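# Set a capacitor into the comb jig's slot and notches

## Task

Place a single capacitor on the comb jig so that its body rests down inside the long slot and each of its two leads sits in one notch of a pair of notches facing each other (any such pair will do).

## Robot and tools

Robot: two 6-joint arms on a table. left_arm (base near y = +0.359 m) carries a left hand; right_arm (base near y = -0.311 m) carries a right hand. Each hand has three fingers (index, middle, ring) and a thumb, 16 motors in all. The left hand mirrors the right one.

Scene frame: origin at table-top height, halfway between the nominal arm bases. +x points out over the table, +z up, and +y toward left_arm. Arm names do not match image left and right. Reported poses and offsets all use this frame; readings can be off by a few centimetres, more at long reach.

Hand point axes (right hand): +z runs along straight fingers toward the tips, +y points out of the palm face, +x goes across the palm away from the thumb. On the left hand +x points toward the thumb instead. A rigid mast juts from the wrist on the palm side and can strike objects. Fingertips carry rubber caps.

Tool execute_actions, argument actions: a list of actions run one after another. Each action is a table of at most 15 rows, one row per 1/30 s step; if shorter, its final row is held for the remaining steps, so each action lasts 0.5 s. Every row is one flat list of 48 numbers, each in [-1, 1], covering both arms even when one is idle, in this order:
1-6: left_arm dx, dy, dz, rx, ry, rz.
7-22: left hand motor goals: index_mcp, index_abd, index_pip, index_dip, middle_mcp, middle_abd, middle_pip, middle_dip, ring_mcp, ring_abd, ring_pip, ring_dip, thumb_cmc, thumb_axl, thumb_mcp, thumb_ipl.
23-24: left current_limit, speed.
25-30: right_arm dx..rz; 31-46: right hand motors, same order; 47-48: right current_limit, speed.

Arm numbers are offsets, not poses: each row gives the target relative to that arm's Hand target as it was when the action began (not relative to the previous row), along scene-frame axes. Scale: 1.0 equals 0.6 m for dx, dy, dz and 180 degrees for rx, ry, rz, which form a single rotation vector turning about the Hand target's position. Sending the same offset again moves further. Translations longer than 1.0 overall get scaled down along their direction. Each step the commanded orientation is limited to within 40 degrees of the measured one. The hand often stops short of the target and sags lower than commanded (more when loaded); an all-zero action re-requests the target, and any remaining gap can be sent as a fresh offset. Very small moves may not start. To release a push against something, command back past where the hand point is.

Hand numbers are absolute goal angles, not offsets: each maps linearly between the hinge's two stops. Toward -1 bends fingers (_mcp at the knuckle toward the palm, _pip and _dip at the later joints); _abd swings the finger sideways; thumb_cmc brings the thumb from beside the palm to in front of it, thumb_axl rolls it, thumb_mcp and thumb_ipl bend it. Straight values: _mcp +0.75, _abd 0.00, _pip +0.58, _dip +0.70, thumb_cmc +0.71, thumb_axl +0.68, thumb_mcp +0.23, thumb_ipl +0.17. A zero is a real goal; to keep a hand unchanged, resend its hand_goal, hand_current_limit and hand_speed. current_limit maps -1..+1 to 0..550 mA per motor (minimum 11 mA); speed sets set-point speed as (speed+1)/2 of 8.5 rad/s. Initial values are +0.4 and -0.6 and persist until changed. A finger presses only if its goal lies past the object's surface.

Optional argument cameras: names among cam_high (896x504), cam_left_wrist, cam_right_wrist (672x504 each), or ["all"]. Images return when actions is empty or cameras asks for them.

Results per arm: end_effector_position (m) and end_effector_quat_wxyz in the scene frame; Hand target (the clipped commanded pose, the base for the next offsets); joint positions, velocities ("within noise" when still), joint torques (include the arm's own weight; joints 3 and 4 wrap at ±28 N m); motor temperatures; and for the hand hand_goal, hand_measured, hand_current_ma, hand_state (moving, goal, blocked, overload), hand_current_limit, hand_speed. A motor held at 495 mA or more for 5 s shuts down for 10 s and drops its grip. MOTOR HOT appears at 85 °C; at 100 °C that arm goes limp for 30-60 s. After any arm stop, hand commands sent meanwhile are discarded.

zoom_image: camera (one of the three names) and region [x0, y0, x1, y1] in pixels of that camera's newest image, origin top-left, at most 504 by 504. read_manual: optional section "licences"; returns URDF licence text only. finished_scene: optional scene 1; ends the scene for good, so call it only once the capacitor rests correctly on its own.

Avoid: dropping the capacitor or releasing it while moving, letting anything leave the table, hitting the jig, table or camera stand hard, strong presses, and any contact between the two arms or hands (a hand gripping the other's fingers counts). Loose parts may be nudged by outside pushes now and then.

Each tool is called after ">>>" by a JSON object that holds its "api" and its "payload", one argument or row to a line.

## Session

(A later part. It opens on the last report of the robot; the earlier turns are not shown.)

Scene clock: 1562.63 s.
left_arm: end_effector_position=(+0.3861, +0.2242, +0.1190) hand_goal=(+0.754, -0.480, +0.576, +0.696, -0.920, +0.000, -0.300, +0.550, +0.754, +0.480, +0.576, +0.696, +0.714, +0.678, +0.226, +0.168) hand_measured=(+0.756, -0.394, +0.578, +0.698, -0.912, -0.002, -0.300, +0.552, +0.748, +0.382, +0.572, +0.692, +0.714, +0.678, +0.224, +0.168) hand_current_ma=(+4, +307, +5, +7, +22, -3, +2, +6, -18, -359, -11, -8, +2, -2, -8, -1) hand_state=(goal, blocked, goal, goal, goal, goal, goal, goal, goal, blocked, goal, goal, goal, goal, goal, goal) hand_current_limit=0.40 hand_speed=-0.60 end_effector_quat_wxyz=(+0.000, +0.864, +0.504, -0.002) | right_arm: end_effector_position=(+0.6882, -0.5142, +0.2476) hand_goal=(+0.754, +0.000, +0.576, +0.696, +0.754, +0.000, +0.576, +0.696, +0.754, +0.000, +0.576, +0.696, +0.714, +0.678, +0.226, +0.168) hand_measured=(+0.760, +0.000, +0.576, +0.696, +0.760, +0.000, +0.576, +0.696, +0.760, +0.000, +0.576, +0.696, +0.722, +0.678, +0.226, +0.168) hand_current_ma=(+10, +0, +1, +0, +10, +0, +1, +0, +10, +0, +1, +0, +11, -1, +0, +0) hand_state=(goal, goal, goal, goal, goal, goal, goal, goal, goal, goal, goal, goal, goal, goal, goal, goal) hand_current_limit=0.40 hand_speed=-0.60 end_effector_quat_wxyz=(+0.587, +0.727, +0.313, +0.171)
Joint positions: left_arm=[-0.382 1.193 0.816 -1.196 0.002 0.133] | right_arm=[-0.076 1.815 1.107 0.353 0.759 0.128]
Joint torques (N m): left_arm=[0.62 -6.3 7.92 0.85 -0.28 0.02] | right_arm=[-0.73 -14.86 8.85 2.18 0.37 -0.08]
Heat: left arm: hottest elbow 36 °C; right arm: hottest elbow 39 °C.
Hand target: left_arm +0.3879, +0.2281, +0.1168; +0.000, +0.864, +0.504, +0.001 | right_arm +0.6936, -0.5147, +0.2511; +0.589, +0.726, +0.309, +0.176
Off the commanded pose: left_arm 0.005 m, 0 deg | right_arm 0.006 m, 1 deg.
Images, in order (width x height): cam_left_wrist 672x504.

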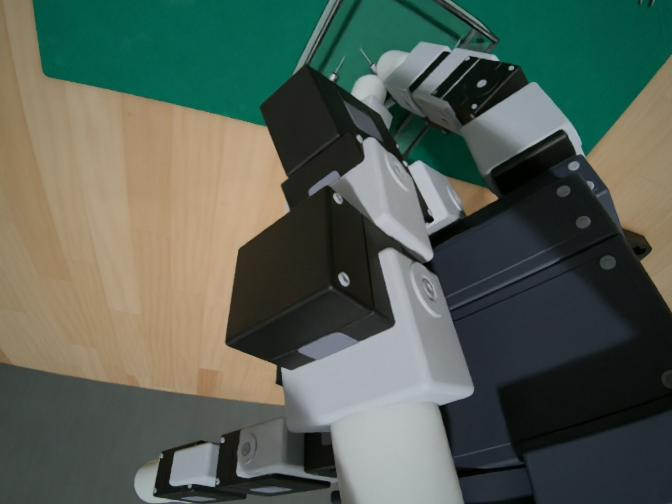

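>>> {"api": "execute_actions", "payload": {
  "actions": [
    [[0,0,0.0117,0,0,0,0.754,-0.48,0.576,0.696,-0.92,0,-0.3,0.55,0.754,0.48,0.576,0.696,0.714,0.678,0.226,0.168,0.4,-0.6,0,0,0,0,0,0,0.754,0,0.576,0.696,0.754,0,0.576,0.696,0.754,0,0.576,0.696,0.714,0.678,0.226,0.168,0.4,-0.6]],
    [[0,0,0.0117,0,0,0,0.754,-0.48,0.576,0.696,-0.92,0,-0.3,0.55,0.754,0.48,0.576,0.696,0.714,0.678,0.226,0.168,0.4,-0.6,0,0,0,0,0,0,0.754,0,0.576,0.696,0.754,0,0.576,0.696,0.754,0,0.576,0.696,0.714,0.678,0.226,0.168,0.4,-0.6]]
  ],
  "cameras": ["cam_left_wrist"]
}}

>>> {"api": "zoom_image", "payload": {
  "camera": "cam_left_wrist",
  "region": [290, 0, 450, 110]
}}

Scene clock: 1575.03 s.
left_arm: end_effector_position=(+0.3812, +0.2270, +0.1177) hand_goal=(+0.754, -0.480, +0.576, +0.696, -0.920, +0.000, -0.300, +0.550, +0.754, +0.480, +0.576, +0.696, +0.714, +0.678, +0.226, +0.168) hand_measured=(+0.754, -0.394, +0.578, +0.698, -0.912, -0.002, -0.300, +0.552, +0.746, +0.382, +0.572, +0.692, +0.714, +0.678, +0.224, +0.168) hand_current_ma=(+1, +307, +4, +5, +22, -3, +2, +6, -24, -359, -12, -8, +2, -2, -8, -1) hand_state=(goal, blocked, goal, goal, goal, goal, goal, goal, goal, blocked, goal, goal, goal, goal, goal, goal) hand_current_limit=0.40 hand_speed=-0.60 end_effector_quat_wxyz=(-0.009, +0.864, +0.504, -0.008) | right_arm: end_effector_position=(+0.6882, -0.5142, +0.2476) hand_goal=(+0.754, +0.000, +0.576, +0.696, +0.754, +0.000, +0.576, +0.696, +0.754, +0.000, +0.576, +0.696, +0.714, +0.678, +0.226, +0.168) hand_measured=(+0.760, +0.000, +0.576, +0.696, +0.760, +0.000, +0.576, +0.696, +0.760, +0.000, +0.576, +0.696, +0.722, +0.678, +0.226, +0.168) hand_current_ma=(+10, +0, +1, +0, +10, +0, +1, +0, +10, +0, +1, +0, +11, -1, +0, +0) hand_state=(goal, goal, goal, goal, goal, goal, goal, goal, goal, goal, goal, goal, goal, goal, goal, goal) hand_current_limit=0.40 hand_speed=-0.60 end_effector_quat_wxyz=(+0.587, +0.727, +0.313, +0.171)
Joint positions: left_arm=[-0.38 1.192 0.816 -1.219 0.001 0.133] | right_arm=[-0.076 1.815 1.107 0.353 0.759 0.128]
Joint torques (N m): left_arm=[0.56 -7.36 10.02 0.09 -0.22 0.02] | right_arm=[-1.03 -15.09 8.83 2.07 0.4 -0.09]
Heat: left arm: hottest elbow 37 °C; right arm: hottest elbow 39 °C.
Hand target: left_arm +0.3878, +0.2281, +0.1307; +0.000, +0.864, +0.504, +0.001 | right_arm +0.6936, -0.5147, +0.2511; +0.589, +0.726, +0.309, +0.176
Off the commanded pose: left_arm 0.015 m, 1 deg | right_arm 0.006 m, 1 deg.
Images, in order (width x height): cam_left_wrist 672x504.

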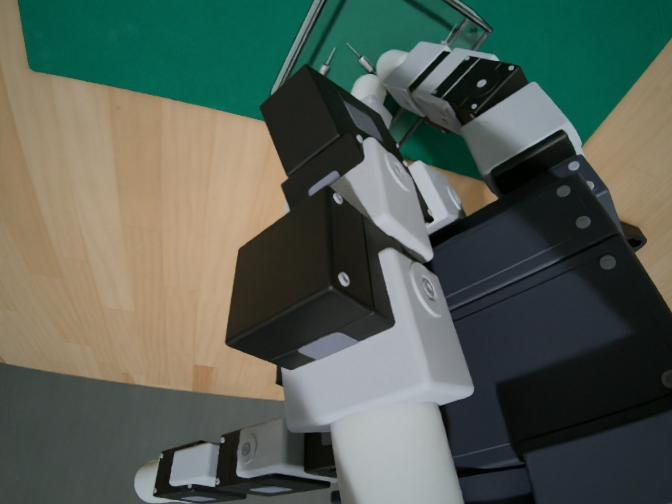

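Scaled by 3.150 from the camera's 672x504 image, which has a finer 960x720 frame.

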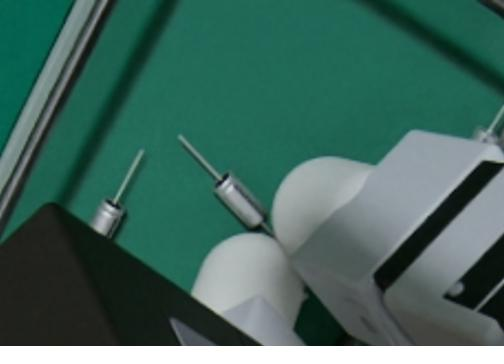

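>>> {"api": "execute_actions", "payload": {
  "actions": [
    [[0,0,0,0,0,0,0.754,-0.33,0.576,0.696,-0.92,0,-0.3,0.55,0.754,0.33,0.576,0.696,0.714,0.678,0.226,0.168,0.4,-0.6,0,0,0,0,0,0,0.754,0,0.576,0.696,0.754,0,0.576,0.696,0.754,0,0.576,0.696,0.714,0.678,0.226,0.168,0.4,-0.6]],
    [[0.004,-0.004,0.03,0,0,0,0.754,-0.33,0.576,0.696,-0.92,0,-0.3,0.55,0.754,0.33,0.576,0.696,0.714,0.678,0.226,0.168,0.4,-0.6,0,0,0,0,0,0,0.754,0,0.576,0.696,0.754,0,0.576,0.696,0.754,0,0.576,0.696,0.714,0.678,0.226,0.168,0.4,-0.6]]
  ],
  "cameras": ["cam_left_wrist"]
}}

>>> {"api": "zoom_image", "payload": {
  "camera": "cam_left_wrist",
  "region": [290, 0, 450, 110]
}}

Scene clock: 1613.40 s.
left_arm: end_effector_position=(+0.3740, +0.2303, +0.1237) hand_goal=(+0.754, -0.330, +0.576, +0.696, -0.920, +0.000, -0.300, +0.550, +0.754, +0.330, +0.576, +0.696, +0.714, +0.678, +0.226, +0.168) hand_measured=(+0.750, -0.332, +0.572, +0.696, -0.912, -0.002, -0.300, +0.552, +0.744, +0.332, +0.570, +0.694, +0.716, +0.678, +0.224, +0.168) hand_current_ma=(-13, -3, -8, +0, +22, -3, +2, +6, -30, +5, -14, -7, +2, -2, -8, -1) hand_state=(goal, goal, goal, goal, goal, goal, goal, goal, goal, goal, goal, goal, goal, goal, goal, goal) hand_current_limit=0.40 hand_speed=-0.60 end_effector_quat_wxyz=(-0.020, +0.863, +0.504, -0.015) | right_arm: end_effector_position=(+0.6882, -0.5142, +0.2476) hand_goal=(+0.754, +0.000, +0.576, +0.696, +0.754, +0.000, +0.576, +0.696, +0.754, +0.000, +0.576, +0.696, +0.714, +0.678, +0.226, +0.168) hand_measured=(+0.760, +0.000, +0.576, +0.696, +0.760, +0.000, +0.576, +0.696, +0.760, +0.000, +0.576, +0.696, +0.722, +0.678, +0.226, +0.168) hand_current_ma=(+10, +0, +1, +0, +10, +0, +1, +0, +10, +0, +1, +0, +11, -1, +0, +0) hand_state=(goal, goal, goal, goal, goal, goal, goal, goal, goal, goal, goal, goal, goal, goal, goal, goal) hand_current_limit=0.40 hand_speed=-0.60 end_effector_quat_wxyz=(+0.587, +0.727, +0.313, +0.171)
Joint positions: left_arm=[-0.38 1.179 0.829 -1.27 0 0.133] | right_arm=[-0.076 1.815 1.107 0.353 0.759 0.128]
Joint torques (N m): left_arm=[0.26 -7.06 12.34 0.1 -0.16 -0.02] | right_arm=[-1.08 -14.92 8.76 2.11 0.37 -0.09]
Heat: left arm: hottest elbow 38 °C; right arm: hottest elbow 39 °C.
Hand target: left_arm +0.3901, +0.2257, +0.1487; +0.000, +0.864, +0.504, +0.001 | right_arm +0.6936, -0.5147, +0.2511; +0.589, +0.726, +0.309, +0.176
Off the commanded pose: left_arm 0.030 m, 3 deg | right_arm 0.006 m, 1 deg.
Images, in order (width x height): cam_left_wrist 672x504.

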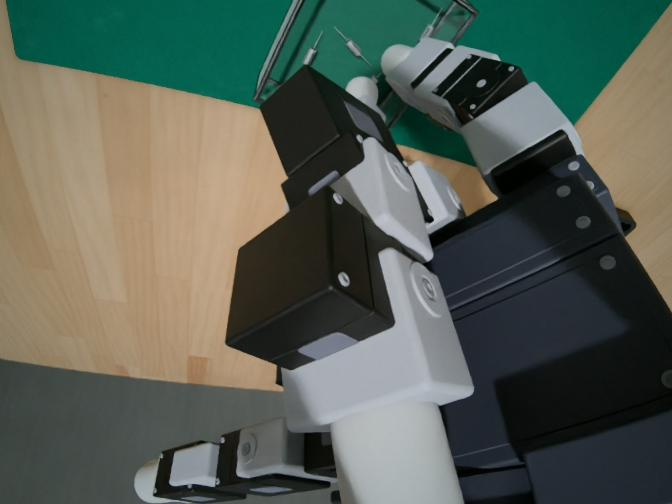

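Scaled by 3.150 from the camera's 672x504 image, which has a finer 960x720 frame.

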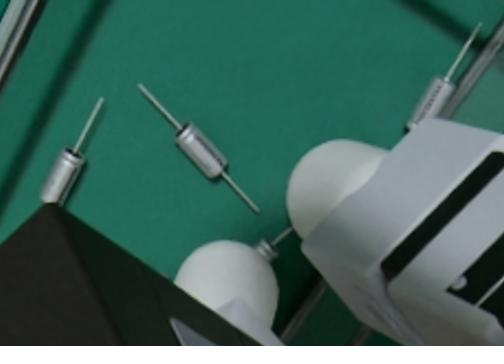

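>>> {"api": "execute_actions", "payload": {
  "actions": [
    [[0,0,0.03,0,0,0,0.754,-0.33,0.576,0.696,-0.92,0,-0.3,0.55,0.754,0.33,0.576,0.696,0.714,0.678,0.226,0.168,0.4,-0.6,0,0,0,0,0,0,0.754,0,0.576,0.696,0.754,0,0.576,0.696,0.754,0,0.576,0.696,0.714,0.678,0.226,0.168,0.4,-0.6]]
  ],
  "cameras": ["cam_left_wrist"]
}}

>>> {"api": "zoom_image", "payload": {
  "camera": "cam_left_wrist",
  "region": [270, 0, 430, 110]
}}

Scene clock: 1667.90 s.
left_arm: end_effector_position=(+0.3739, +0.2304, +0.1414) hand_goal=(+0.754, -0.330, +0.576, +0.696, -0.920, +0.000, -0.300, +0.550, +0.754, +0.330, +0.576, +0.696, +0.714, +0.678, +0.226, +0.168) hand_measured=(+0.750, -0.332, +0.572, +0.696, -0.912, -0.002, -0.300, +0.552, +0.748, +0.332, +0.572, +0.694, +0.716, +0.678, +0.224, +0.168) hand_current_ma=(-12, -3, -8, +0, +22, -3, +2, +6, -18, +3, -10, -7, +2, -2, -8, -1) hand_state=(goal, goal, goal, goal, goal, goal, goal, goal, goal, goal, goal, goal, goal, goal, goal, goal) hand_current_limit=0.40 hand_speed=-0.60 end_effector_quat_wxyz=(-0.020, +0.863, +0.504, -0.015) | right_arm: end_effector_position=(+0.6882, -0.5142, +0.2476) hand_goal=(+0.754, +0.000, +0.576, +0.696, +0.754, +0.000, +0.576, +0.696, +0.754, +0.000, +0.576, +0.696, +0.714, +0.678, +0.226, +0.168) hand_measured=(+0.760, +0.000, +0.576, +0.696, +0.760, +0.000, +0.576, +0.696, +0.760, +0.000, +0.576, +0.696, +0.722, +0.678, +0.226, +0.168) hand_current_ma=(+10, +0, +1, +0, +10, +0, +1, +0, +10, +0, +1, +0, +11, -1, +0, +0) hand_state=(goal, goal, goal, goal, goal, goal, goal, goal, goal, goal, goal, goal, goal, goal, goal, goal) hand_current_limit=0.40 hand_speed=-0.60 end_effector_quat_wxyz=(+0.587, +0.727, +0.313, +0.171)
Joint positions: left_arm=[-0.38 1.162 0.864 -1.323 -0.001 0.133] | right_arm=[-0.076 1.815 1.107 0.353 0.759 0.128]
Joint torques (N m): left_arm=[0.03 -6.71 12.7 -0.05 -0.16 -0.01] | right_arm=[-0.67 -15.21 8.72 2.1 0.41 -0.09]
Heat: left arm: hottest elbow 39 °C; right arm: hottest elbow 39 °C.
Hand target: left_arm +0.3902, +0.2257, +0.1667; +0.000, +0.864, +0.504, +0.001 | right_arm +0.6936, -0.5147, +0.2511; +0.589, +0.726, +0.309, +0.176
Off the commanded pose: left_arm 0.030 m, 3 deg | right_arm 0.006 m, 1 deg.
Images, in order (width x height): cam_left_wrist 672x504.

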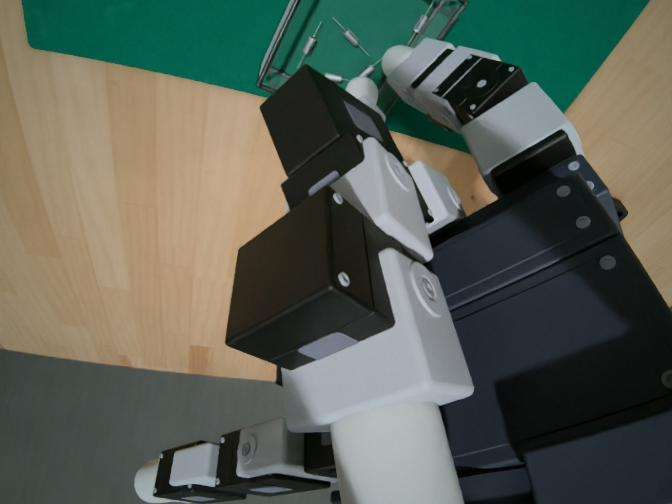

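Scaled by 3.150 from the camera's 672x504 image, which has a finer 960x720 frame.

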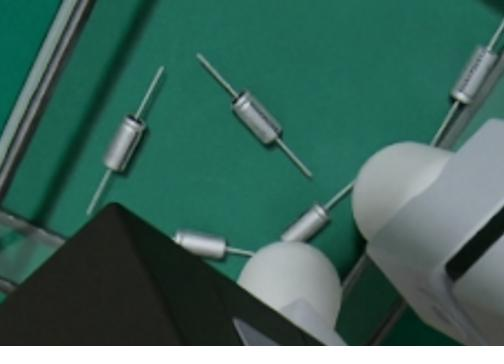

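>>> {"api": "execute_actions", "payload": {
  "actions": [
    [[0.0005,0.0163,-0.0525,0,0,0.0361,0.754,-0.33,0.576,0.696,-0.92,0,-0.3,0.55,0.754,0.33,0.576,0.696,0.714,0.678,0.226,0.168,0.4,-0.6,0,0,0,0,0,0,0.754,0,0.576,0.696,0.754,0,0.576,0.696,0.754,0,0.576,0.696,0.714,0.678,0.226,0.168,0.4,-0.6]]
  ],
  "cameras": ["cam_left_wrist"]
}}

>>> {"api": "zoom_image", "payload": {
  "camera": "cam_left_wrist",
  "region": [290, 0, 450, 110]
}}

Scene clock: 1765.30 s.
left_arm: end_effector_position=(+0.3868, +0.2342, +0.1368) hand_goal=(+0.754, -0.330, +0.576, +0.696, -0.920, +0.000, -0.300, +0.550, +0.754, +0.330, +0.576, +0.696, +0.714, +0.678, +0.226, +0.168) hand_measured=(+0.752, -0.332, +0.574, +0.696, -0.912, -0.002, -0.300, +0.552, +0.750, +0.332, +0.572, +0.694, +0.714, +0.678, +0.224, +0.168) hand_current_ma=(-8, -3, -8, +0, +22, -3, +2, +6, -10, +3, -8, -7, +2, -2, -8, -1) hand_state=(goal, goal, goal, goal, goal, goal, goal, goal, goal, goal, goal, goal, goal, goal, goal, goal) hand_current_limit=0.40 hand_speed=-0.60 end_effector_quat_wxyz=(-0.001, +0.838, +0.545, +0.000) | right_arm: end_effector_position=(+0.6882, -0.5142, +0.2476) hand_goal=(+0.754, +0.000, +0.576, +0.696, +0.754, +0.000, +0.576, +0.696, +0.754, +0.000, +0.576, +0.696, +0.714, +0.678, +0.226, +0.168) hand_measured=(+0.760, +0.000, +0.576, +0.696, +0.760, +0.000, +0.576, +0.696, +0.760, +0.000, +0.576, +0.696, +0.722, +0.678, +0.226, +0.168) hand_current_ma=(+10, +0, +1, +0, +10, +0, +1, +0, +10, +0, +1, +0, +11, -1, +0, +0) hand_state=(goal, goal, goal, goal, goal, goal, goal, goal, goal, goal, goal, goal, goal, goal, goal, goal) hand_current_limit=0.40 hand_speed=-0.60 end_effector_quat_wxyz=(+0.587, +0.727, +0.313, +0.171)
Joint positions: left_arm=[-0.38 1.169 0.846 -1.249 -0.001 0.037] | right_arm=[-0.076 1.815 1.107 0.353 0.759 0.128]
Joint torques (N m): left_arm=[0.15 -5.48 8.84 0.76 -0.15 -0.18] | right_arm=[-1.14 -15.21 8.8 2.11 0.39 -0.08]
Motor temperatures (°C): left_arm=[26 30 41 27 28 27] | right_arm=[27 35 40 28 26 27]
Heat: left arm: hottest elbow 41 °C; right arm: hottest elbow 40 °C.
Hand target: left_arm +0.3905, +0.2355, +0.1352; +0.000, +0.834, +0.552, +0.001 | right_arm +0.6936, -0.5147, +0.2511; +0.589, +0.726, +0.309, +0.176
Off the commanded pose: left_arm 0.004 m, 1 deg | right_arm 0.006 m, 1 deg.
Images, in order (width x height): cam_left_wrist 672x504.

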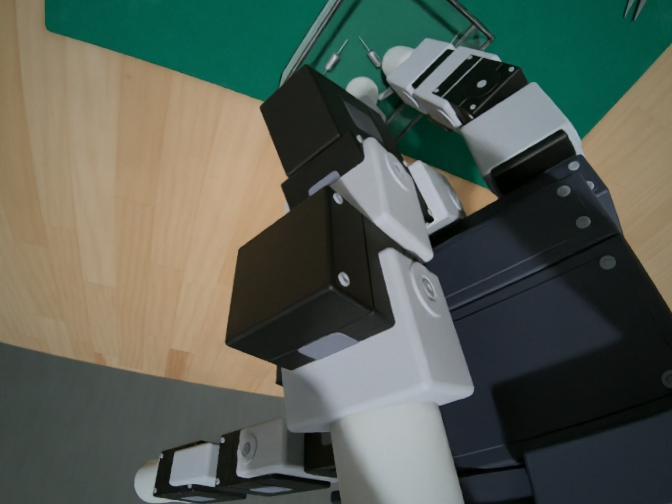

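Scaled by 3.150 from the camera's 672x504 image, which has a finer 960x720 frame.

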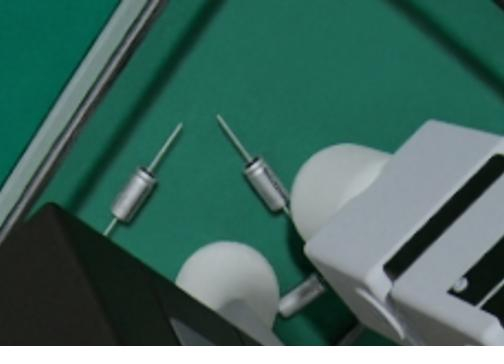

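>>> {"api": "execute_actions", "payload": {
  "actions": [
    [[0.003,-0.001,-0.0133,0,0,0,0.754,-0.345,0.576,0.696,-0.92,0,-0.3,0.55,0.754,0.345,0.576,0.696,0.714,0.678,0.226,0.168,0.4,-0.6,0,0,0,0,0,0,0.754,0,0.576,0.696,0.754,0,0.576,0.696,0.754,0,0.576,0.696,0.714,0.678,0.226,0.168,0.4,-0.6]],
    [[0.003,-0.001,-0.0133,0,0,0,0.754,-0.35,0.576,0.696,-0.92,0,-0.3,0.55,0.754,0.35,0.576,0.696,0.714,0.678,0.226,0.168,0.4,-0.6,0,0,0,0,0,0,0.754,0,0.576,0.696,0.754,0,0.576,0.696,0.754,0,0.576,0.696,0.714,0.678,0.226,0.168,0.4,-0.6]]
  ],
  "cameras": ["cam_left_wrist"]
}}

>>> {"api": "zoom_image", "payload": {
  "camera": "cam_left_wrist",
  "region": [290, 0, 450, 110]
}}

Scene clock: 1789.47 s.
left_arm: end_effector_position=(+0.3907, +0.2327, +0.1211) hand_goal=(+0.754, -0.350, +0.576, +0.696, -0.920, +0.000, -0.300, +0.550, +0.754, +0.350, +0.576, +0.696, +0.714, +0.678, +0.226, +0.168) hand_measured=(+0.752, -0.344, +0.574, +0.696, -0.912, -0.002, -0.300, +0.552, +0.750, +0.344, +0.572, +0.694, +0.714, +0.678, +0.224, +0.168) hand_current_ma=(-8, +17, -8, +0, +22, -3, +2, +6, -10, -16, -8, -7, +2, -2, -8, -1) hand_state=(goal, goal, goal, goal, goal, goal, goal, goal, goal, goal, goal, goal, goal, goal, goal, goal) hand_current_limit=0.40 hand_speed=-0.60 end_effector_quat_wxyz=(+0.000, +0.838, +0.546, +0.000) | right_arm: end_effector_position=(+0.6882, -0.5142, +0.2476) hand_goal=(+0.754, +0.000, +0.576, +0.696, +0.754, +0.000, +0.576, +0.696, +0.754, +0.000, +0.576, +0.696, +0.714, +0.678, +0.226, +0.168) hand_measured=(+0.760, +0.000, +0.576, +0.696, +0.760, +0.000, +0.576, +0.696, +0.760, +0.000, +0.576, +0.696, +0.722, +0.678, +0.226, +0.168) hand_current_ma=(+10, +0, +1, +0, +10, +0, +1, +0, +10, +0, +1, +0, +11, -1, +0, +0) hand_state=(goal, goal, goal, goal, goal, goal, goal, goal, goal, goal, goal, goal, goal, goal, goal, goal) hand_current_limit=0.40 hand_speed=-0.60 end_effector_quat_wxyz=(+0.587, +0.727, +0.313, +0.171)
Joint positions: left_arm=[-0.38 1.197 0.824 -1.198 -0.001 0.036] | right_arm=[-0.076 1.815 1.107 0.353 0.759 0.128]
Joint torques (N m): left_arm=[0.09 -5.71 8.68 0.73 -0.16 -0.17] | right_arm=[-0.79 -14.97 8.64 2.09 0.38 -0.09]
Heat: left arm: hottest elbow 39 °C; right arm: hottest elbow 40 °C.
Hand target: left_arm +0.3942, +0.2343, +0.1193; +0.000, +0.834, +0.552, +0.001 | right_arm +0.6936, -0.5147, +0.2511; +0.589, +0.726, +0.309, +0.176
Off the commanded pose: left_arm 0.004 m, 1 deg | right_arm 0.006 m, 1 deg.
Images, in order (width x height): cam_left_wrist 672x504.

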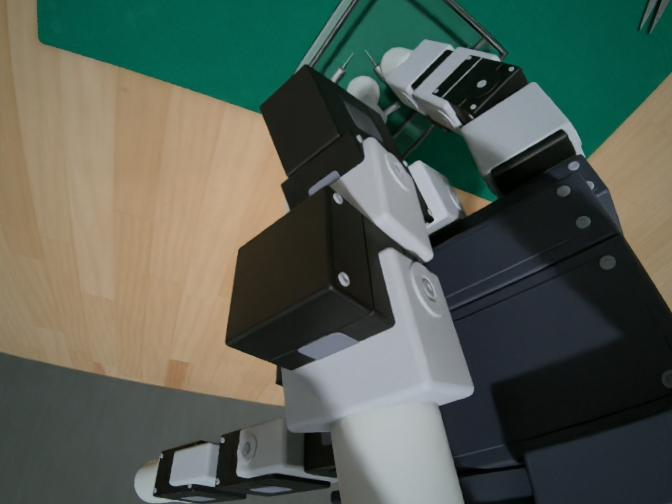

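Scaled by 3.150 from the camera's 672x504 image, which has a finer 960x720 frame.

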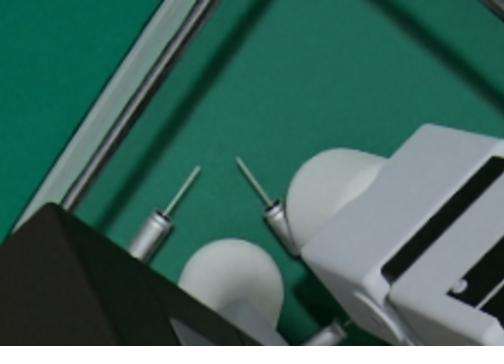

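>>> {"api": "execute_actions", "payload": {
  "actions": [
    [[0,0,-0.005,0,0,0,0.754,-0.37,0.576,0.696,-0.92,0,-0.3,0.55,0.754,0.37,0.576,0.696,0.714,0.678,0.226,0.168,0.4,-0.6,0,0,0,0,0,0,0.754,0,0.576,0.696,0.754,0,0.576,0.696,0.754,0,0.576,0.696,0.714,0.678,0.226,0.168,0.4,-0.6]],
    [[0,0,-0.003,0,0,0,0.754,-0.39,0.576,0.696,-0.92,0,-0.3,0.55,0.754,0.39,0.576,0.696,0.714,0.678,0.226,0.168,0.4,-0.6,0,0,0,0,0,0,0.754,0,0.576,0.696,0.754,0,0.576,0.696,0.754,0,0.576,0.696,0.714,0.678,0.226,0.168,0.4,-0.6]]
  ],
  "cameras": ["cam_left_wrist"]
}}

>>> {"api": "zoom_image", "payload": {
  "camera": "cam_left_wrist",
  "region": [290, 0, 450, 110]
}}

Scene clock: 1807.30 s.
left_arm: end_effector_position=(+0.3922, +0.2320, +0.1204) hand_goal=(+0.754, -0.390, +0.576, +0.696, -0.920, +0.000, -0.300, +0.550, +0.754, +0.390, +0.576, +0.696, +0.714, +0.678, +0.226, +0.168) hand_measured=(+0.754, -0.380, +0.574, +0.696, -0.912, -0.002, -0.300, +0.552, +0.752, +0.380, +0.574, +0.694, +0.714, +0.678, +0.224, +0.168) hand_current_ma=(-1, +28, -2, +0, +22, -3, +2, +6, -3, -25, -3, -4, +2, -2, -8, -1) hand_state=(goal, goal, goal, goal, goal, goal, goal, goal, goal, goal, goal, goal, goal, goal, goal, goal) hand_current_limit=0.40 hand_speed=-0.60 end_effector_quat_wxyz=(+0.003, +0.838, +0.546, +0.002) | right_arm: end_effector_position=(+0.6882, -0.5142, +0.2476) hand_goal=(+0.754, +0.000, +0.576, +0.696, +0.754, +0.000, +0.576, +0.696, +0.754, +0.000, +0.576, +0.696, +0.714, +0.678, +0.226, +0.168) hand_measured=(+0.760, +0.000, +0.576, +0.696, +0.760, +0.000, +0.576, +0.696, +0.760, +0.000, +0.576, +0.696, +0.722, +0.678, +0.226, +0.168) hand_current_ma=(+10, +0, +1, +0, +10, +0, +1, +0, +10, +0, +1, +0, +11, -1, +0, +0) hand_state=(goal, goal, goal, goal, goal, goal, goal, goal, goal, goal, goal, goal, goal, goal, goal, goal) hand_current_limit=0.40 hand_speed=-0.60 end_effector_quat_wxyz=(+0.587, +0.727, +0.313, +0.171)
Joint positions: left_arm=[-0.38 1.197 0.821 -1.186 0 0.036] | right_arm=[-0.076 1.815 1.107 0.353 0.759 0.128]
Joint torques (N m): left_arm=[0.09 -5.3 8.18 0.83 -0.19 -0.16] | right_arm=[-0.91 -15.21 8.8 2 0.41 -0.08]
Heat: left arm: hottest elbow 39 °C; right arm: hottest elbow 40 °C.
Hand target: left_arm +0.3940, +0.2343, +0.1144; +0.000, +0.834, +0.552, +0.001 | right_arm +0.6936, -0.5147, +0.2511; +0.589, +0.726, +0.309, +0.176
Off the commanded pose: left_arm 0.007 m, 1 deg | right_arm 0.006 m, 1 deg.
Images, in order (width x height): cam_left_wrist 672x504.

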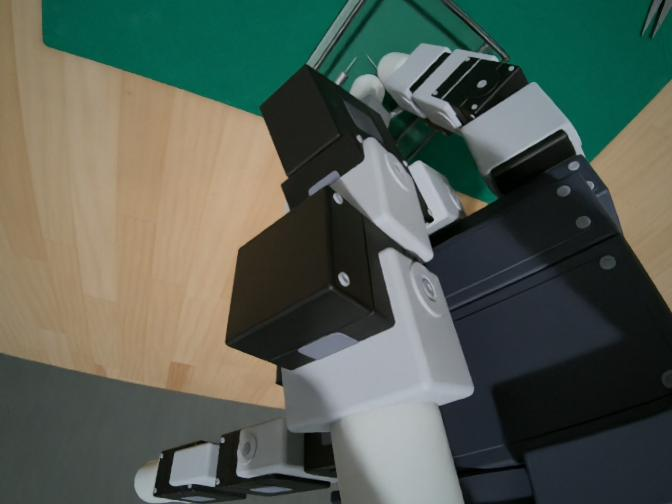

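Scaled by 3.150 from the camera's 672x504 image, which has a finer 960x720 frame.

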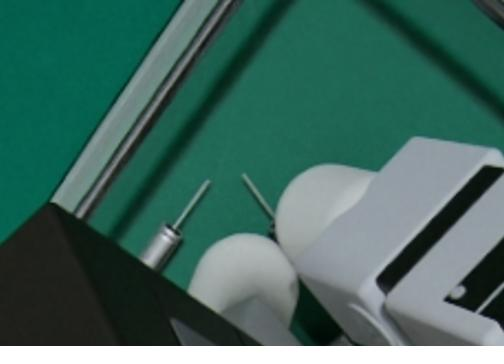

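>>> {"api": "execute_actions", "payload": {
  "actions": [
    [[-0.001,0,-0.002,0,0,0,0.754,-0.41,0.576,0.696,-0.92,0,-0.3,0.55,0.754,0.41,0.576,0.696,0.714,0.678,0.226,0.168,0.4,-0.6,0,0,0,0,0,0,0.754,0,0.576,0.696,0.754,0,0.576,0.696,0.754,0,0.576,0.696,0.714,0.678,0.226,0.168,0.4,-0.6]]
  ],
  "cameras": ["cam_left_wrist"]
}}

>>> {"api": "zoom_image", "payload": {
  "camera": "cam_left_wrist",
  "region": [340, 30, 420, 110]
}}

Scene clock: 1835.53 s.
left_arm: end_effector_position=(+0.3922, +0.2316, +0.1201) hand_goal=(+0.754, -0.410, +0.576, +0.696, -0.920, +0.000, -0.300, +0.550, +0.754, +0.410, +0.576, +0.696, +0.714, +0.678, +0.226, +0.168) hand_measured=(+0.754, -0.382, +0.576, +0.696, -0.912, -0.002, -0.300, +0.552, +0.754, +0.382, +0.576, +0.694, +0.714, +0.678, +0.224, +0.168) hand_current_ma=(+0, +89, -1, +0, +22, -3, +2, +6, -1, -84, -2, -4, +2, -2, -8, -1) hand_state=(goal, blocked, goal, goal, goal, goal, goal, goal, goal, blocked, goal, goal, goal, goal, goal, goal) hand_current_limit=0.40 hand_speed=-0.60 end_effector_quat_wxyz=(+0.004, +0.838, +0.546, +0.002) | right_arm: end_effector_position=(+0.6882, -0.5142, +0.2476) hand_goal=(+0.754, +0.000, +0.576, +0.696, +0.754, +0.000, +0.576, +0.696, +0.754, +0.000, +0.576, +0.696, +0.714, +0.678, +0.226, +0.168) hand_measured=(+0.760, +0.000, +0.576, +0.696, +0.760, +0.000, +0.576, +0.696, +0.760, +0.000, +0.576, +0.696, +0.722, +0.678, +0.226, +0.168) hand_current_ma=(+10, +0, +1, +0, +10, +0, +1, +0, +10, +0, +1, +0, +11, -1, +0, +0) hand_state=(goal, goal, goal, goal, goal, goal, goal, goal, goal, goal, goal, goal, goal, goal, goal, goal) hand_current_limit=0.40 hand_speed=-0.60 end_effector_quat_wxyz=(+0.587, +0.727, +0.313, +0.171)
Joint positions: left_arm=[-0.38 1.197 0.819 -1.184 0.002 0.036] | right_arm=[-0.076 1.815 1.107 0.353 0.759 0.128]
Joint torques (N m): left_arm=[0.03 -5.3 8.03 0.9 -0.28 -0.17] | right_arm=[-1.03 -15.09 8.8 2.13 0.4 -0.09]
Heat: left arm: hottest elbow 39 °C; right arm: hottest elbow 40 °C.
Hand target: left_arm +0.3935, +0.2343, +0.1132; +0.000, +0.834, +0.552, +0.001 | right_arm +0.6936, -0.5147, +0.2511; +0.589, +0.726, +0.309, +0.176
Off the commanded pose: left_arm 0.008 m, 1 deg | right_arm 0.006 m, 1 deg.
Images, in order (width x height): cam_left_wrist 672x504.

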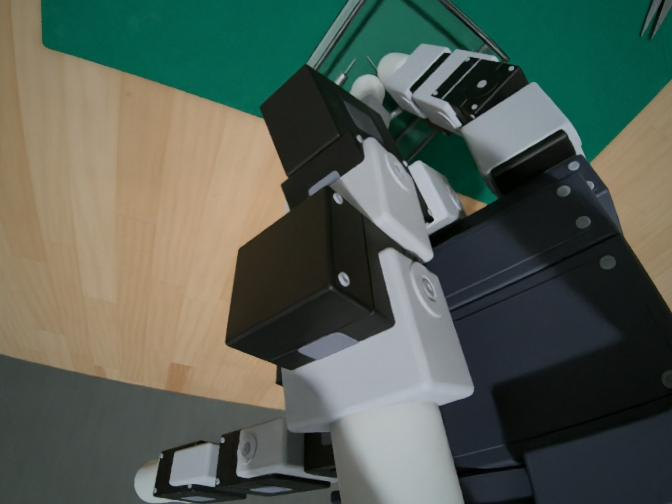

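Scaled by 6.300 from the camera's 672x504 image, which has a finer 960x720 frame.

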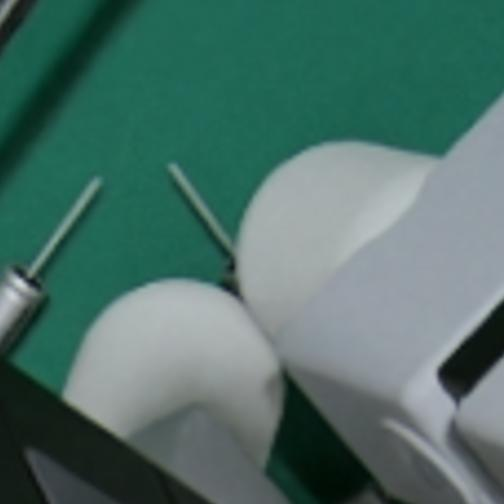

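>>> {"api": "execute_actions", "payload": {
  "actions": [
    [[0,0,0,0,0,0,0.754,-0.44,0.576,0.696,-0.92,0,-0.3,0.55,0.754,0.44,0.576,0.696,0.714,0.678,0.226,0.168,0.4,-0.6,0,0,0,0,0,0,0.754,0,0.576,0.696,0.754,0,0.576,0.696,0.754,0,0.576,0.696,0.714,0.678,0.226,0.168,0.4,-0.6]],
    [[0.0272,-0.0118,0.0493,-0.00697,-0.01745,0,0.754,-0.47,0.576,0.696,-0.92,0,-0.3,0.55,0.754,0.47,0.576,0.696,0.714,0.678,0.226,0.168,0.4,-0.6,0,0,0,0,0,0,0.754,0,0.576,0.696,0.754,0,0.576,0.696,0.754,0,0.576,0.696,0.714,0.678,0.226,0.168,0.4,-0.6]]
  ],
  "cameras": ["cam_left_wrist"]
}}

>>> {"api": "zoom_image", "payload": {
  "camera": "cam_left_wrist",
  "region": [340, 30, 420, 110]
}}

Scene clock: 1871.83 s.
left_arm: end_effector_position=(+0.3922, +0.2317, +0.1201) hand_goal=(+0.754, -0.470, +0.576, +0.696, -0.920, +0.000, -0.300, +0.550, +0.754, +0.470, +0.576, +0.696, +0.714, +0.678, +0.226, +0.168) hand_measured=(+0.754, -0.386, +0.576, +0.696, -0.912, -0.002, -0.300, +0.552, +0.754, +0.388, +0.576, +0.694, +0.714, +0.678, +0.224, +0.168) hand_current_ma=(+0, +300, -1, +0, +22, -3, +2, +6, -1, -294, -2, -4, +2, -2, -8, -1) hand_state=(goal, blocked, goal, goal, goal, goal, goal, goal, goal, blocked, goal, goal, goal, goal, goal, goal) hand_current_limit=0.40 hand_speed=-0.60 end_effector_quat_wxyz=(+0.004, +0.838, +0.546, +0.002) | right_arm: end_effector_position=(+0.6882, -0.5142, +0.2476) hand_goal=(+0.754, +0.000, +0.576, +0.696, +0.754, +0.000, +0.576, +0.696, +0.754, +0.000, +0.576, +0.696, +0.714, +0.678, +0.226, +0.168) hand_measured=(+0.760, +0.000, +0.576, +0.696, +0.760, +0.000, +0.576, +0.696, +0.760, +0.000, +0.576, +0.696, +0.722, +0.678, +0.226, +0.168) hand_current_ma=(+10, +0, +1, +0, +10, +0, +1, +0, +10, +0, +1, +0, +11, -1, +0, +0) hand_state=(goal, goal, goal, goal, goal, goal, goal, goal, goal, goal, goal, goal, goal, goal, goal, goal) hand_current_limit=0.40 hand_speed=-0.60 end_effector_quat_wxyz=(+0.587, +0.727, +0.313, +0.171)
Joint positions: left_arm=[-0.38 1.197 0.819 -1.184 0.002 0.035] | right_arm=[-0.076 1.815 1.107 0.353 0.759 0.128]
Joint torques (N m): left_arm=[-0.09 -6.89 12.21 0.43 -0.27 -0.18] | right_arm=[-0.91 -15.27 8.69 2.07 0.39 -0.09]
Heat: left arm: hottest elbow 38 °C; right arm: hottest elbow 40 °C.
Hand target: left_arm +0.4098, +0.2272, +0.1428; +0.024, +0.833, +0.552, +0.018 | right_arm +0.6936, -0.5147, +0.2511; +0.589, +0.726, +0.309, +0.176
Off the commanded pose: left_arm 0.029 m, 3 deg | right_arm 0.006 m, 1 deg.
Images, in order (width x height): cam_left_wrist 672x504.

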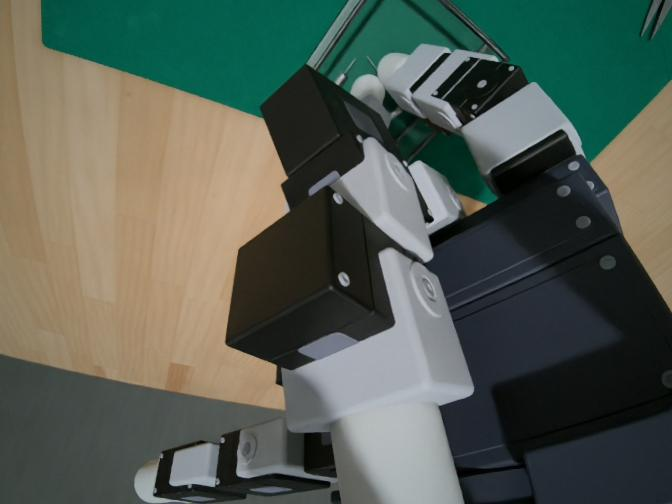

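Scaled by 6.300 from the camera's 672x504 image, which has a finer 960x720 frame.

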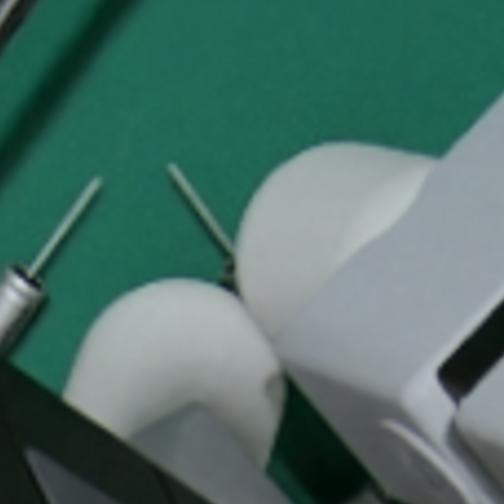

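>>> {"api": "execute_actions", "payload": {
  "actions": [
    [[0,0,0.05,0,0,0,0.754,-0.47,0.576,0.696,-0.92,0,-0.3,0.55,0.754,0.47,0.576,0.696,0.714,0.678,0.226,0.168,0.4,-0.6,0,0,0,0,0,0,0.754,0,0.576,0.696,0.754,0,0.576,0.696,0.754,0,0.576,0.696,0.714,0.678,0.226,0.168,0.4,-0.6]]
  ],
  "cameras": ["cam_left_wrist"]
}}

>>> {"api": "zoom_image", "payload": {
  "camera": "cam_left_wrist",
  "region": [340, 30, 420, 110]
}}

Scene clock: 1886.13 s.
left_arm: end_effector_position=(+0.3942, +0.2311, +0.1480) hand_goal=(+0.754, -0.470, +0.576, +0.696, -0.920, +0.000, -0.300, +0.550, +0.754, +0.470, +0.576, +0.696, +0.714, +0.678, +0.226, +0.168) hand_measured=(+0.754, -0.386, +0.576, +0.696, -0.912, -0.002, -0.300, +0.552, +0.754, +0.388, +0.576, +0.694, +0.714, +0.678, +0.224, +0.168) hand_current_ma=(+0, +300, -1, +0, +22, -3, +2, +6, -2, -294, -2, -4, +2, -2, -8, -1) hand_state=(goal, blocked, goal, goal, goal, goal, goal, goal, goal, blocked, goal, goal, goal, goal, goal, goal) hand_current_limit=0.40 hand_speed=-0.60 end_effector_quat_wxyz=(+0.005, +0.837, +0.547, +0.003) | right_arm: end_effector_position=(+0.6882, -0.5142, +0.2476) hand_goal=(+0.754, +0.000, +0.576, +0.696, +0.754, +0.000, +0.576, +0.696, +0.754, +0.000, +0.576, +0.696, +0.714, +0.678, +0.226, +0.168) hand_measured=(+0.760, +0.000, +0.576, +0.696, +0.760, +0.000, +0.576, +0.696, +0.760, +0.000, +0.576, +0.696, +0.722, +0.678, +0.226, +0.168) hand_current_ma=(+10, +0, +1, +0, +10, +0, +1, +0, +10, +0, +1, +0, +11, -1, +0, +0) hand_state=(goal, goal, goal, goal, goal, goal, goal, goal, goal, goal, goal, goal, goal, goal, goal, goal) hand_current_limit=0.40 hand_speed=-0.60 end_effector_quat_wxyz=(+0.587, +0.727, +0.313, +0.171)
Joint positions: left_arm=[-0.38 1.173 0.877 -1.263 0.002 0.034] | right_arm=[-0.076 1.815 1.107 0.353 0.759 0.128]
Joint torques (N m): left_arm=[-0.03 -6.77 12.75 0.09 -0.24 -0.17] | right_arm=[-1.08 -15.27 8.84 2.14 0.4 -0.09]
Heat: left arm: hottest elbow 39 °C; right arm: hottest elbow 40 °C.
Hand target: left_arm +0.4098, +0.2272, +0.1728; +0.024, +0.833, +0.552, +0.018 | right_arm +0.6936, -0.5147, +0.2511; +0.589, +0.726, +0.309, +0.176
Off the commanded pose: left_arm 0.030 m, 3 deg | right_arm 0.006 m, 1 deg.
Images, in order (width x height): cam_left_wrist 672x504.

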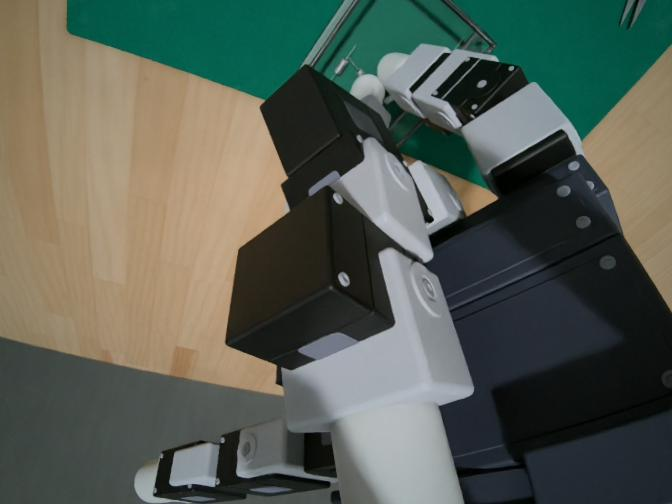

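Scaled by 6.300 from the camera's 672x504 image, which has a finer 960x720 frame.

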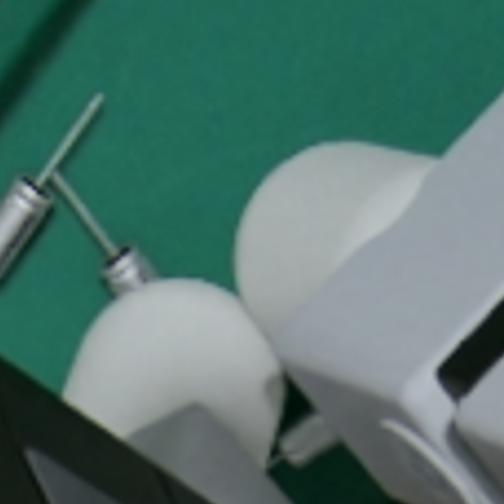

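>>> {"api": "execute_actions", "payload": {
  "actions": [
    [[0,0,0.06,0,0,0,0.754,-0.34,0.576,0.696,-0.92,0,-0.3,0.55,0.754,0.34,0.576,0.696,0.714,0.678,0.226,0.168,0.4,-0.6,0,0,0,0,0,0,0.754,0,0.576,0.696,0.754,0,0.576,0.696,0.754,0,0.576,0.696,0.714,0.678,0.226,0.168,0.4,-0.6]]
  ],
  "cameras": ["cam_left_wrist","cam_high"]
}}

>>> {"api": "zoom_image", "payload": {
  "camera": "cam_left_wrist",
  "region": [270, 0, 430, 120]
}}

>>> {"api": "zoom_image", "payload": {
  "camera": "cam_high",
  "region": [520, 150, 600, 230]
}}

Scene clock: 2290.80 s.
left_arm: end_effector_position=(+0.3959, +0.2304, +0.1845) hand_goal=(+0.754, -0.340, +0.576, +0.696, -0.920, +0.000, -0.300, +0.550, +0.754, +0.340, +0.576, +0.696, +0.714, +0.678, +0.226, +0.168) hand_measured=(+0.754, -0.340, +0.576, +0.696, -0.912, -0.002, -0.300, +0.552, +0.754, +0.340, +0.576, +0.694, +0.714, +0.678, +0.224, +0.168) hand_current_ma=(+0, +0, -1, +0, +22, -3, +2, +6, -2, +0, -2, -4, +2, -2, -8, -1) hand_state=(goal, goal, goal, goal, goal, goal, goal, goal, goal, goal, goal, goal, goal, goal, goal, goal) hand_current_limit=0.40 hand_speed=-0.60 end_effector_quat_wxyz=(+0.006, +0.837, +0.547, +0.004) | right_arm: end_effector_position=(+0.6882, -0.5142, +0.2476) hand_goal=(+0.754, +0.000, +0.576, +0.696, +0.754, +0.000, +0.576, +0.696, +0.754, +0.000, +0.576, +0.696, +0.714, +0.678, +0.226, +0.168) hand_measured=(+0.760, +0.000, +0.576, +0.696, +0.760, +0.000, +0.576, +0.696, +0.760, +0.000, +0.576, +0.696, +0.722, +0.678, +0.226, +0.168) hand_current_ma=(+10, +0, +1, +0, +10, +0, +1, +0, +10, +0, +1, +0, +11, -1, +0, +0) hand_state=(goal, goal, goal, goal, goal, goal, goal, goal, goal, goal, goal, goal, goal, goal, goal, goal) hand_current_limit=0.40 hand_speed=-0.60 end_effector_quat_wxyz=(+0.587, +0.727, +0.313, +0.171)
Joint positions: left_arm=[-0.38 1.151 0.958 -1.363 0.002 0.034] | right_arm=[-0.076 1.815 1.107 0.353 0.759 0.128]
Joint torques (N m): left_arm=[-0.09 -6.48 13.07 0.25 -0.24 -0.17] | right_arm=[-0.85 -15.38 8.8 2.11 0.38 -0.1]
Motor temperatures (°C): left_arm=[25 30 46 27 28 27] | right_arm=[27 35 40 28 26 27]
Heat: left arm: hottest elbow 46 °C; right arm: hottest elbow 40 °C.
Hand target: left_arm +0.4098, +0.2272, +0.2088; +0.024, +0.833, +0.552, +0.018 | right_arm +0.6936, -0.5147, +0.2511; +0.589, +0.726, +0.309, +0.176
Off the commanded pose: left_arm 0.028 m, 3 deg | right_arm 0.006 m, 1 deg.
Images, in order (width x height): cam_high 896x504, cam_left_wrist 672x504.

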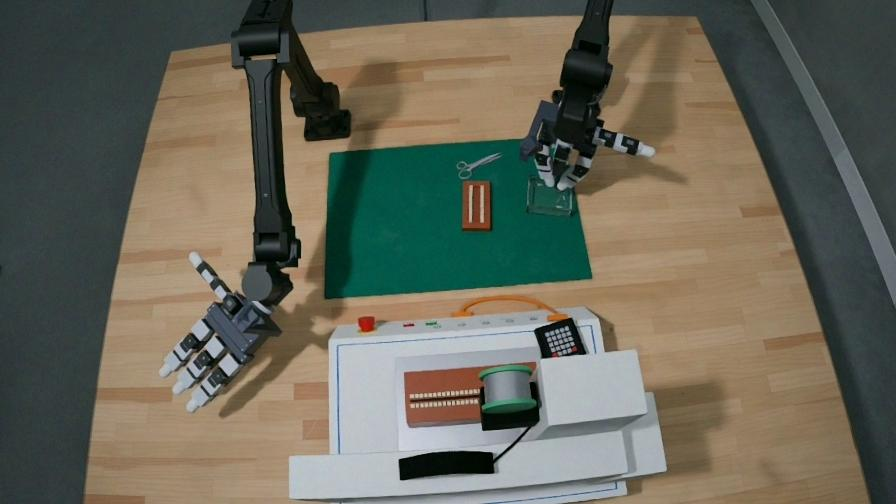

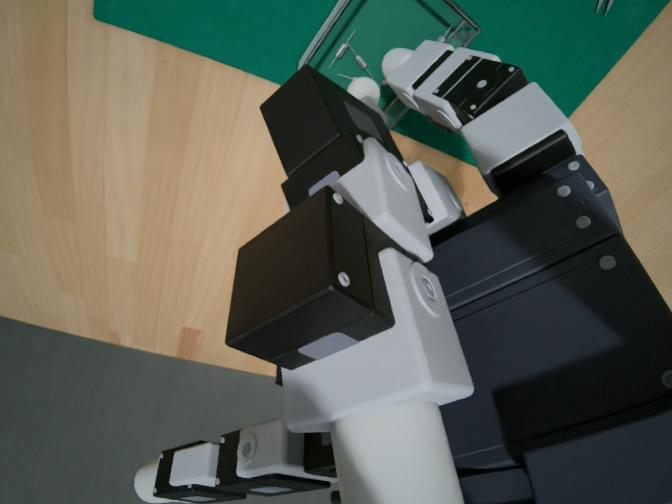

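Scaled by 3.150 from the camera's 672x504 image, which has a finer 960x720 frame.

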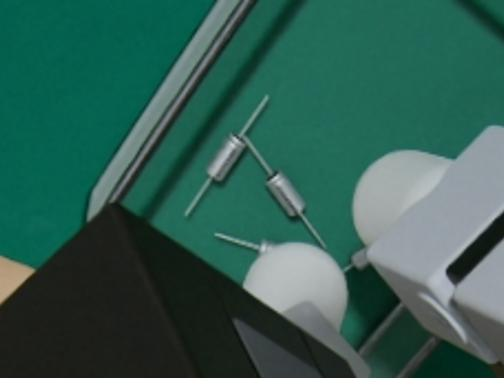

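Scaled by 6.300 from the camera's 896x504 image, which has a finer 1280x720 frame.

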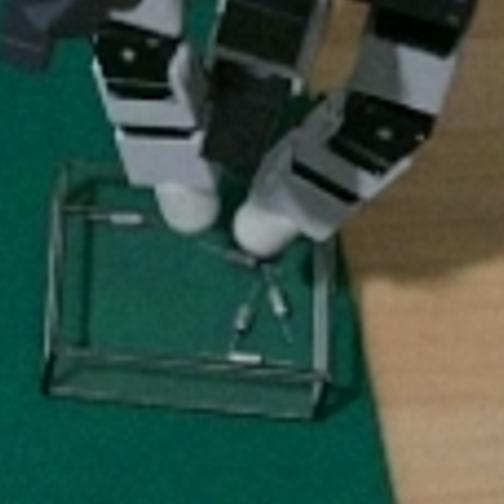

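>>> {"api": "execute_actions", "payload": {
  "actions": [],
  "cameras": ["cam_high","cam_left_wrist"]
}}

>>> {"api": "zoom_image", "payload": {
  "camera": "cam_left_wrist",
  "region": [290, 0, 450, 120]
}}

>>> {"api": "zoom_image", "payload": {
  "camera": "cam_high",
  "region": [535, 165, 585, 215]
}}

Scene clock: 2503.13 s.
left_arm: end_effector_position=(+0.3959, +0.2304, +0.1845) hand_goal=(+0.754, -0.340, +0.576, +0.696, -0.920, +0.000, -0.300, +0.550, +0.754, +0.340, +0.576, +0.696, +0.714, +0.678, +0.226, +0.168) hand_measured=(+0.754, -0.340, +0.576, +0.696, -0.912, -0.002, -0.300, +0.552, +0.754, +0.340, +0.576, +0.694, +0.714, +0.678, +0.224, +0.168) hand_current_ma=(+0, +0, -1, +0, +22, -3, +2, +6, -2, +0, -2, -4, +2, -2, -8, -1) hand_state=(goal, goal, goal, goal, goal, goal, goal, goal, goal, goal, goal, goal, goal, goal, goal, goal) hand_current_limit=0.40 hand_speed=-0.60 end_effector_quat_wxyz=(+0.006, +0.837, +0.547, +0.004) | right_arm: end_effector_position=(+0.6882, -0.5142, +0.2476) hand_goal=(+0.754, +0.000, +0.576, +0.696, +0.754, +0.000, +0.576, +0.696, +0.754, +0.000, +0.576, +0.696, +0.714, +0.678, +0.226, +0.168) hand_measured=(+0.760, +0.000, +0.576, +0.696, +0.760, +0.000, +0.576, +0.696, +0.760, +0.000, +0.576, +0.696, +0.722, +0.678, +0.226, +0.168) hand_current_ma=(+10, +0, +1, +0, +10, +0, +1, +0, +10, +0, +1, +0, +11, -1, +0, +0) hand_state=(goal, goal, goal, goal, goal, goal, goal, goal, goal, goal, goal, goal, goal, goal, goal, goal) hand_current_limit=0.40 hand_speed=-0.60 end_effector_quat_wxyz=(+0.587, +0.727, +0.313, +0.171)
Joint positions: left_arm=[-0.38 1.151 0.958 -1.363 0.002 0.034] | right_arm=[-0.076 1.815 1.107 0.353 0.759 0.128]
Joint velocities: within noise
Joint torques (N m): left_arm=[-0.03 -6.59 13 0.16 -0.24 -0.17] | right_arm=[-0.79 -15.21 8.77 2.24 0.39 -0.1]
Motor temperatures (°C): left_arm=[25 30 43 27 28 27] | right_arm=[27 35 41 28 26 27]
Heat: left arm: hottest elbow 43 °C; right arm: hottest elbow 41 °C.
Hand target: left_arm +0.4098, +0.2272, +0.2088; +0.024, +0.833, +0.552, +0.018 | right_arm +0.6936, -0.5147, +0.2511; +0.589, +0.726, +0.309, +0.176
Off the commanded pose: left_arm 0.028 m, 3 deg | right_arm 0.006 m, 1 deg.
Images, in order (width x height): cam_high 896x504, cam_left_wrist 672x504.

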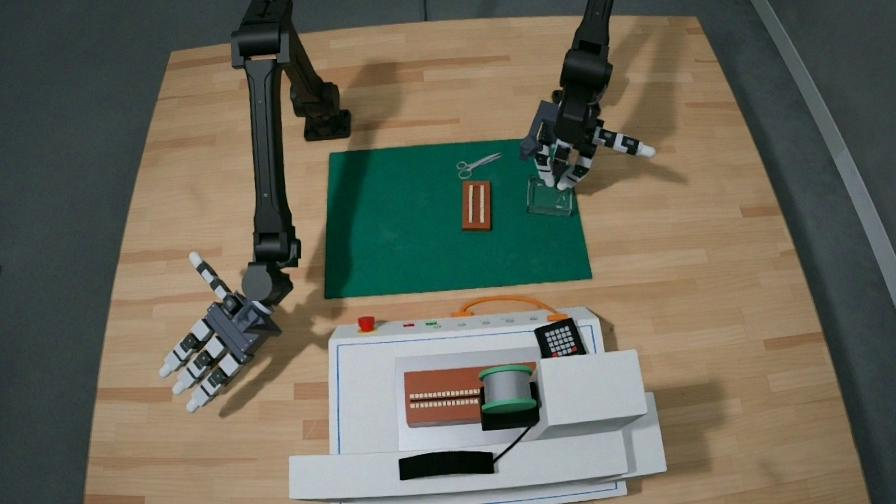

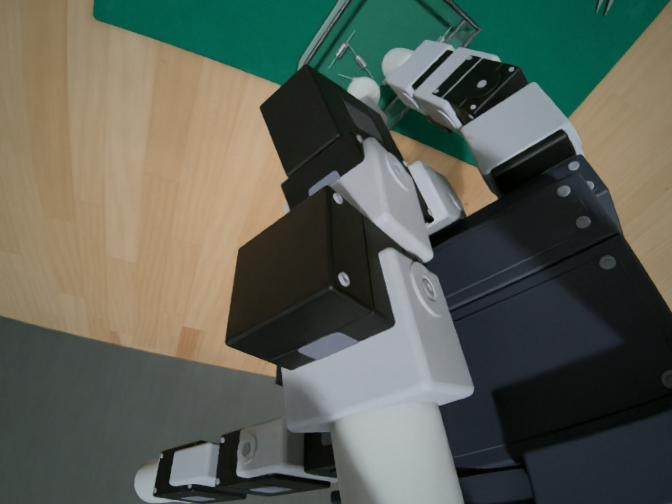

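Scaled by 3.150 from the camera's 672x504 image, which has a finer 960x720 frame.

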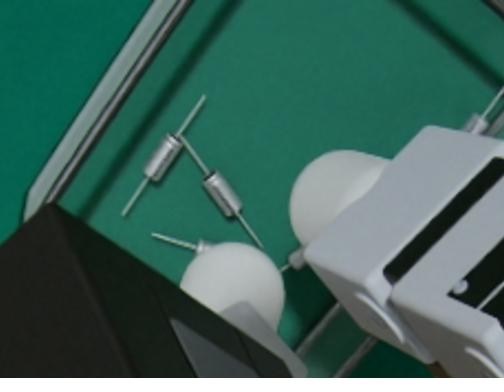

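Scaled by 10.080 from the camera's 896x504 image, which has a finer 1280x720 frame.

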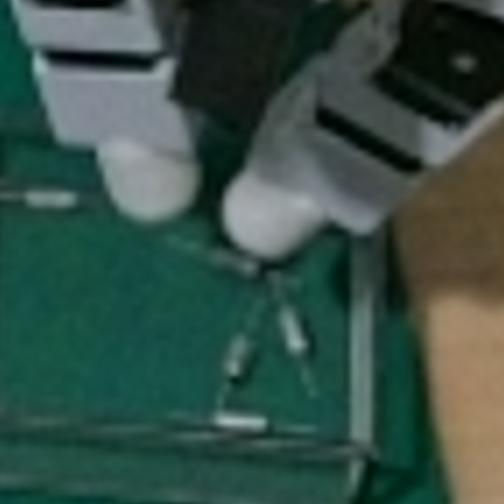

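>>> {"api": "zoom_image", "payload": {
  "camera": "cam_left_wrist",
  "region": [325, 25, 385, 85]
}}

>>> {"api": "zoom_image", "payload": {
  "camera": "cam_high",
  "region": [550, 180, 580, 210]
}}

Scaled by 8.400 from the camera's 672x504 image, which has a finer 960x720 frame.

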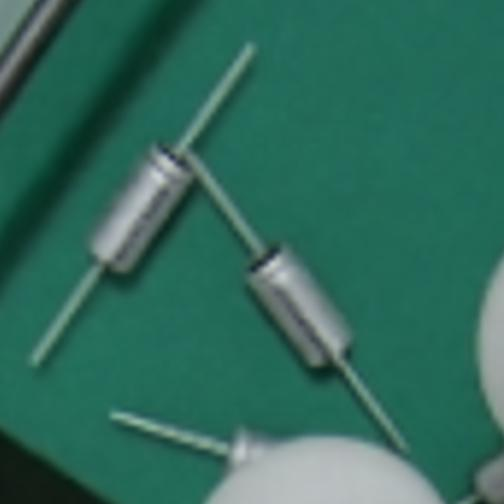

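Scaled by 16.800 from the camera's 896x504 image, which has a finer 1280x720 frame.

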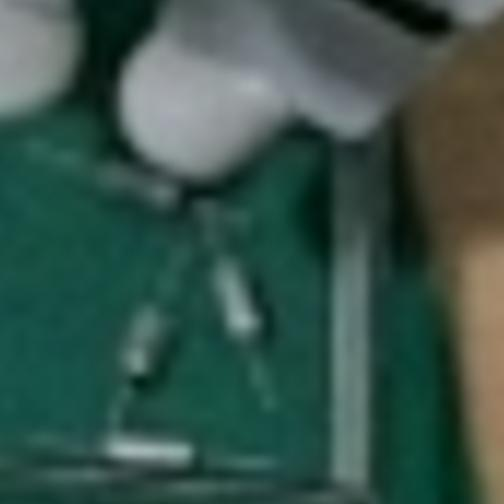

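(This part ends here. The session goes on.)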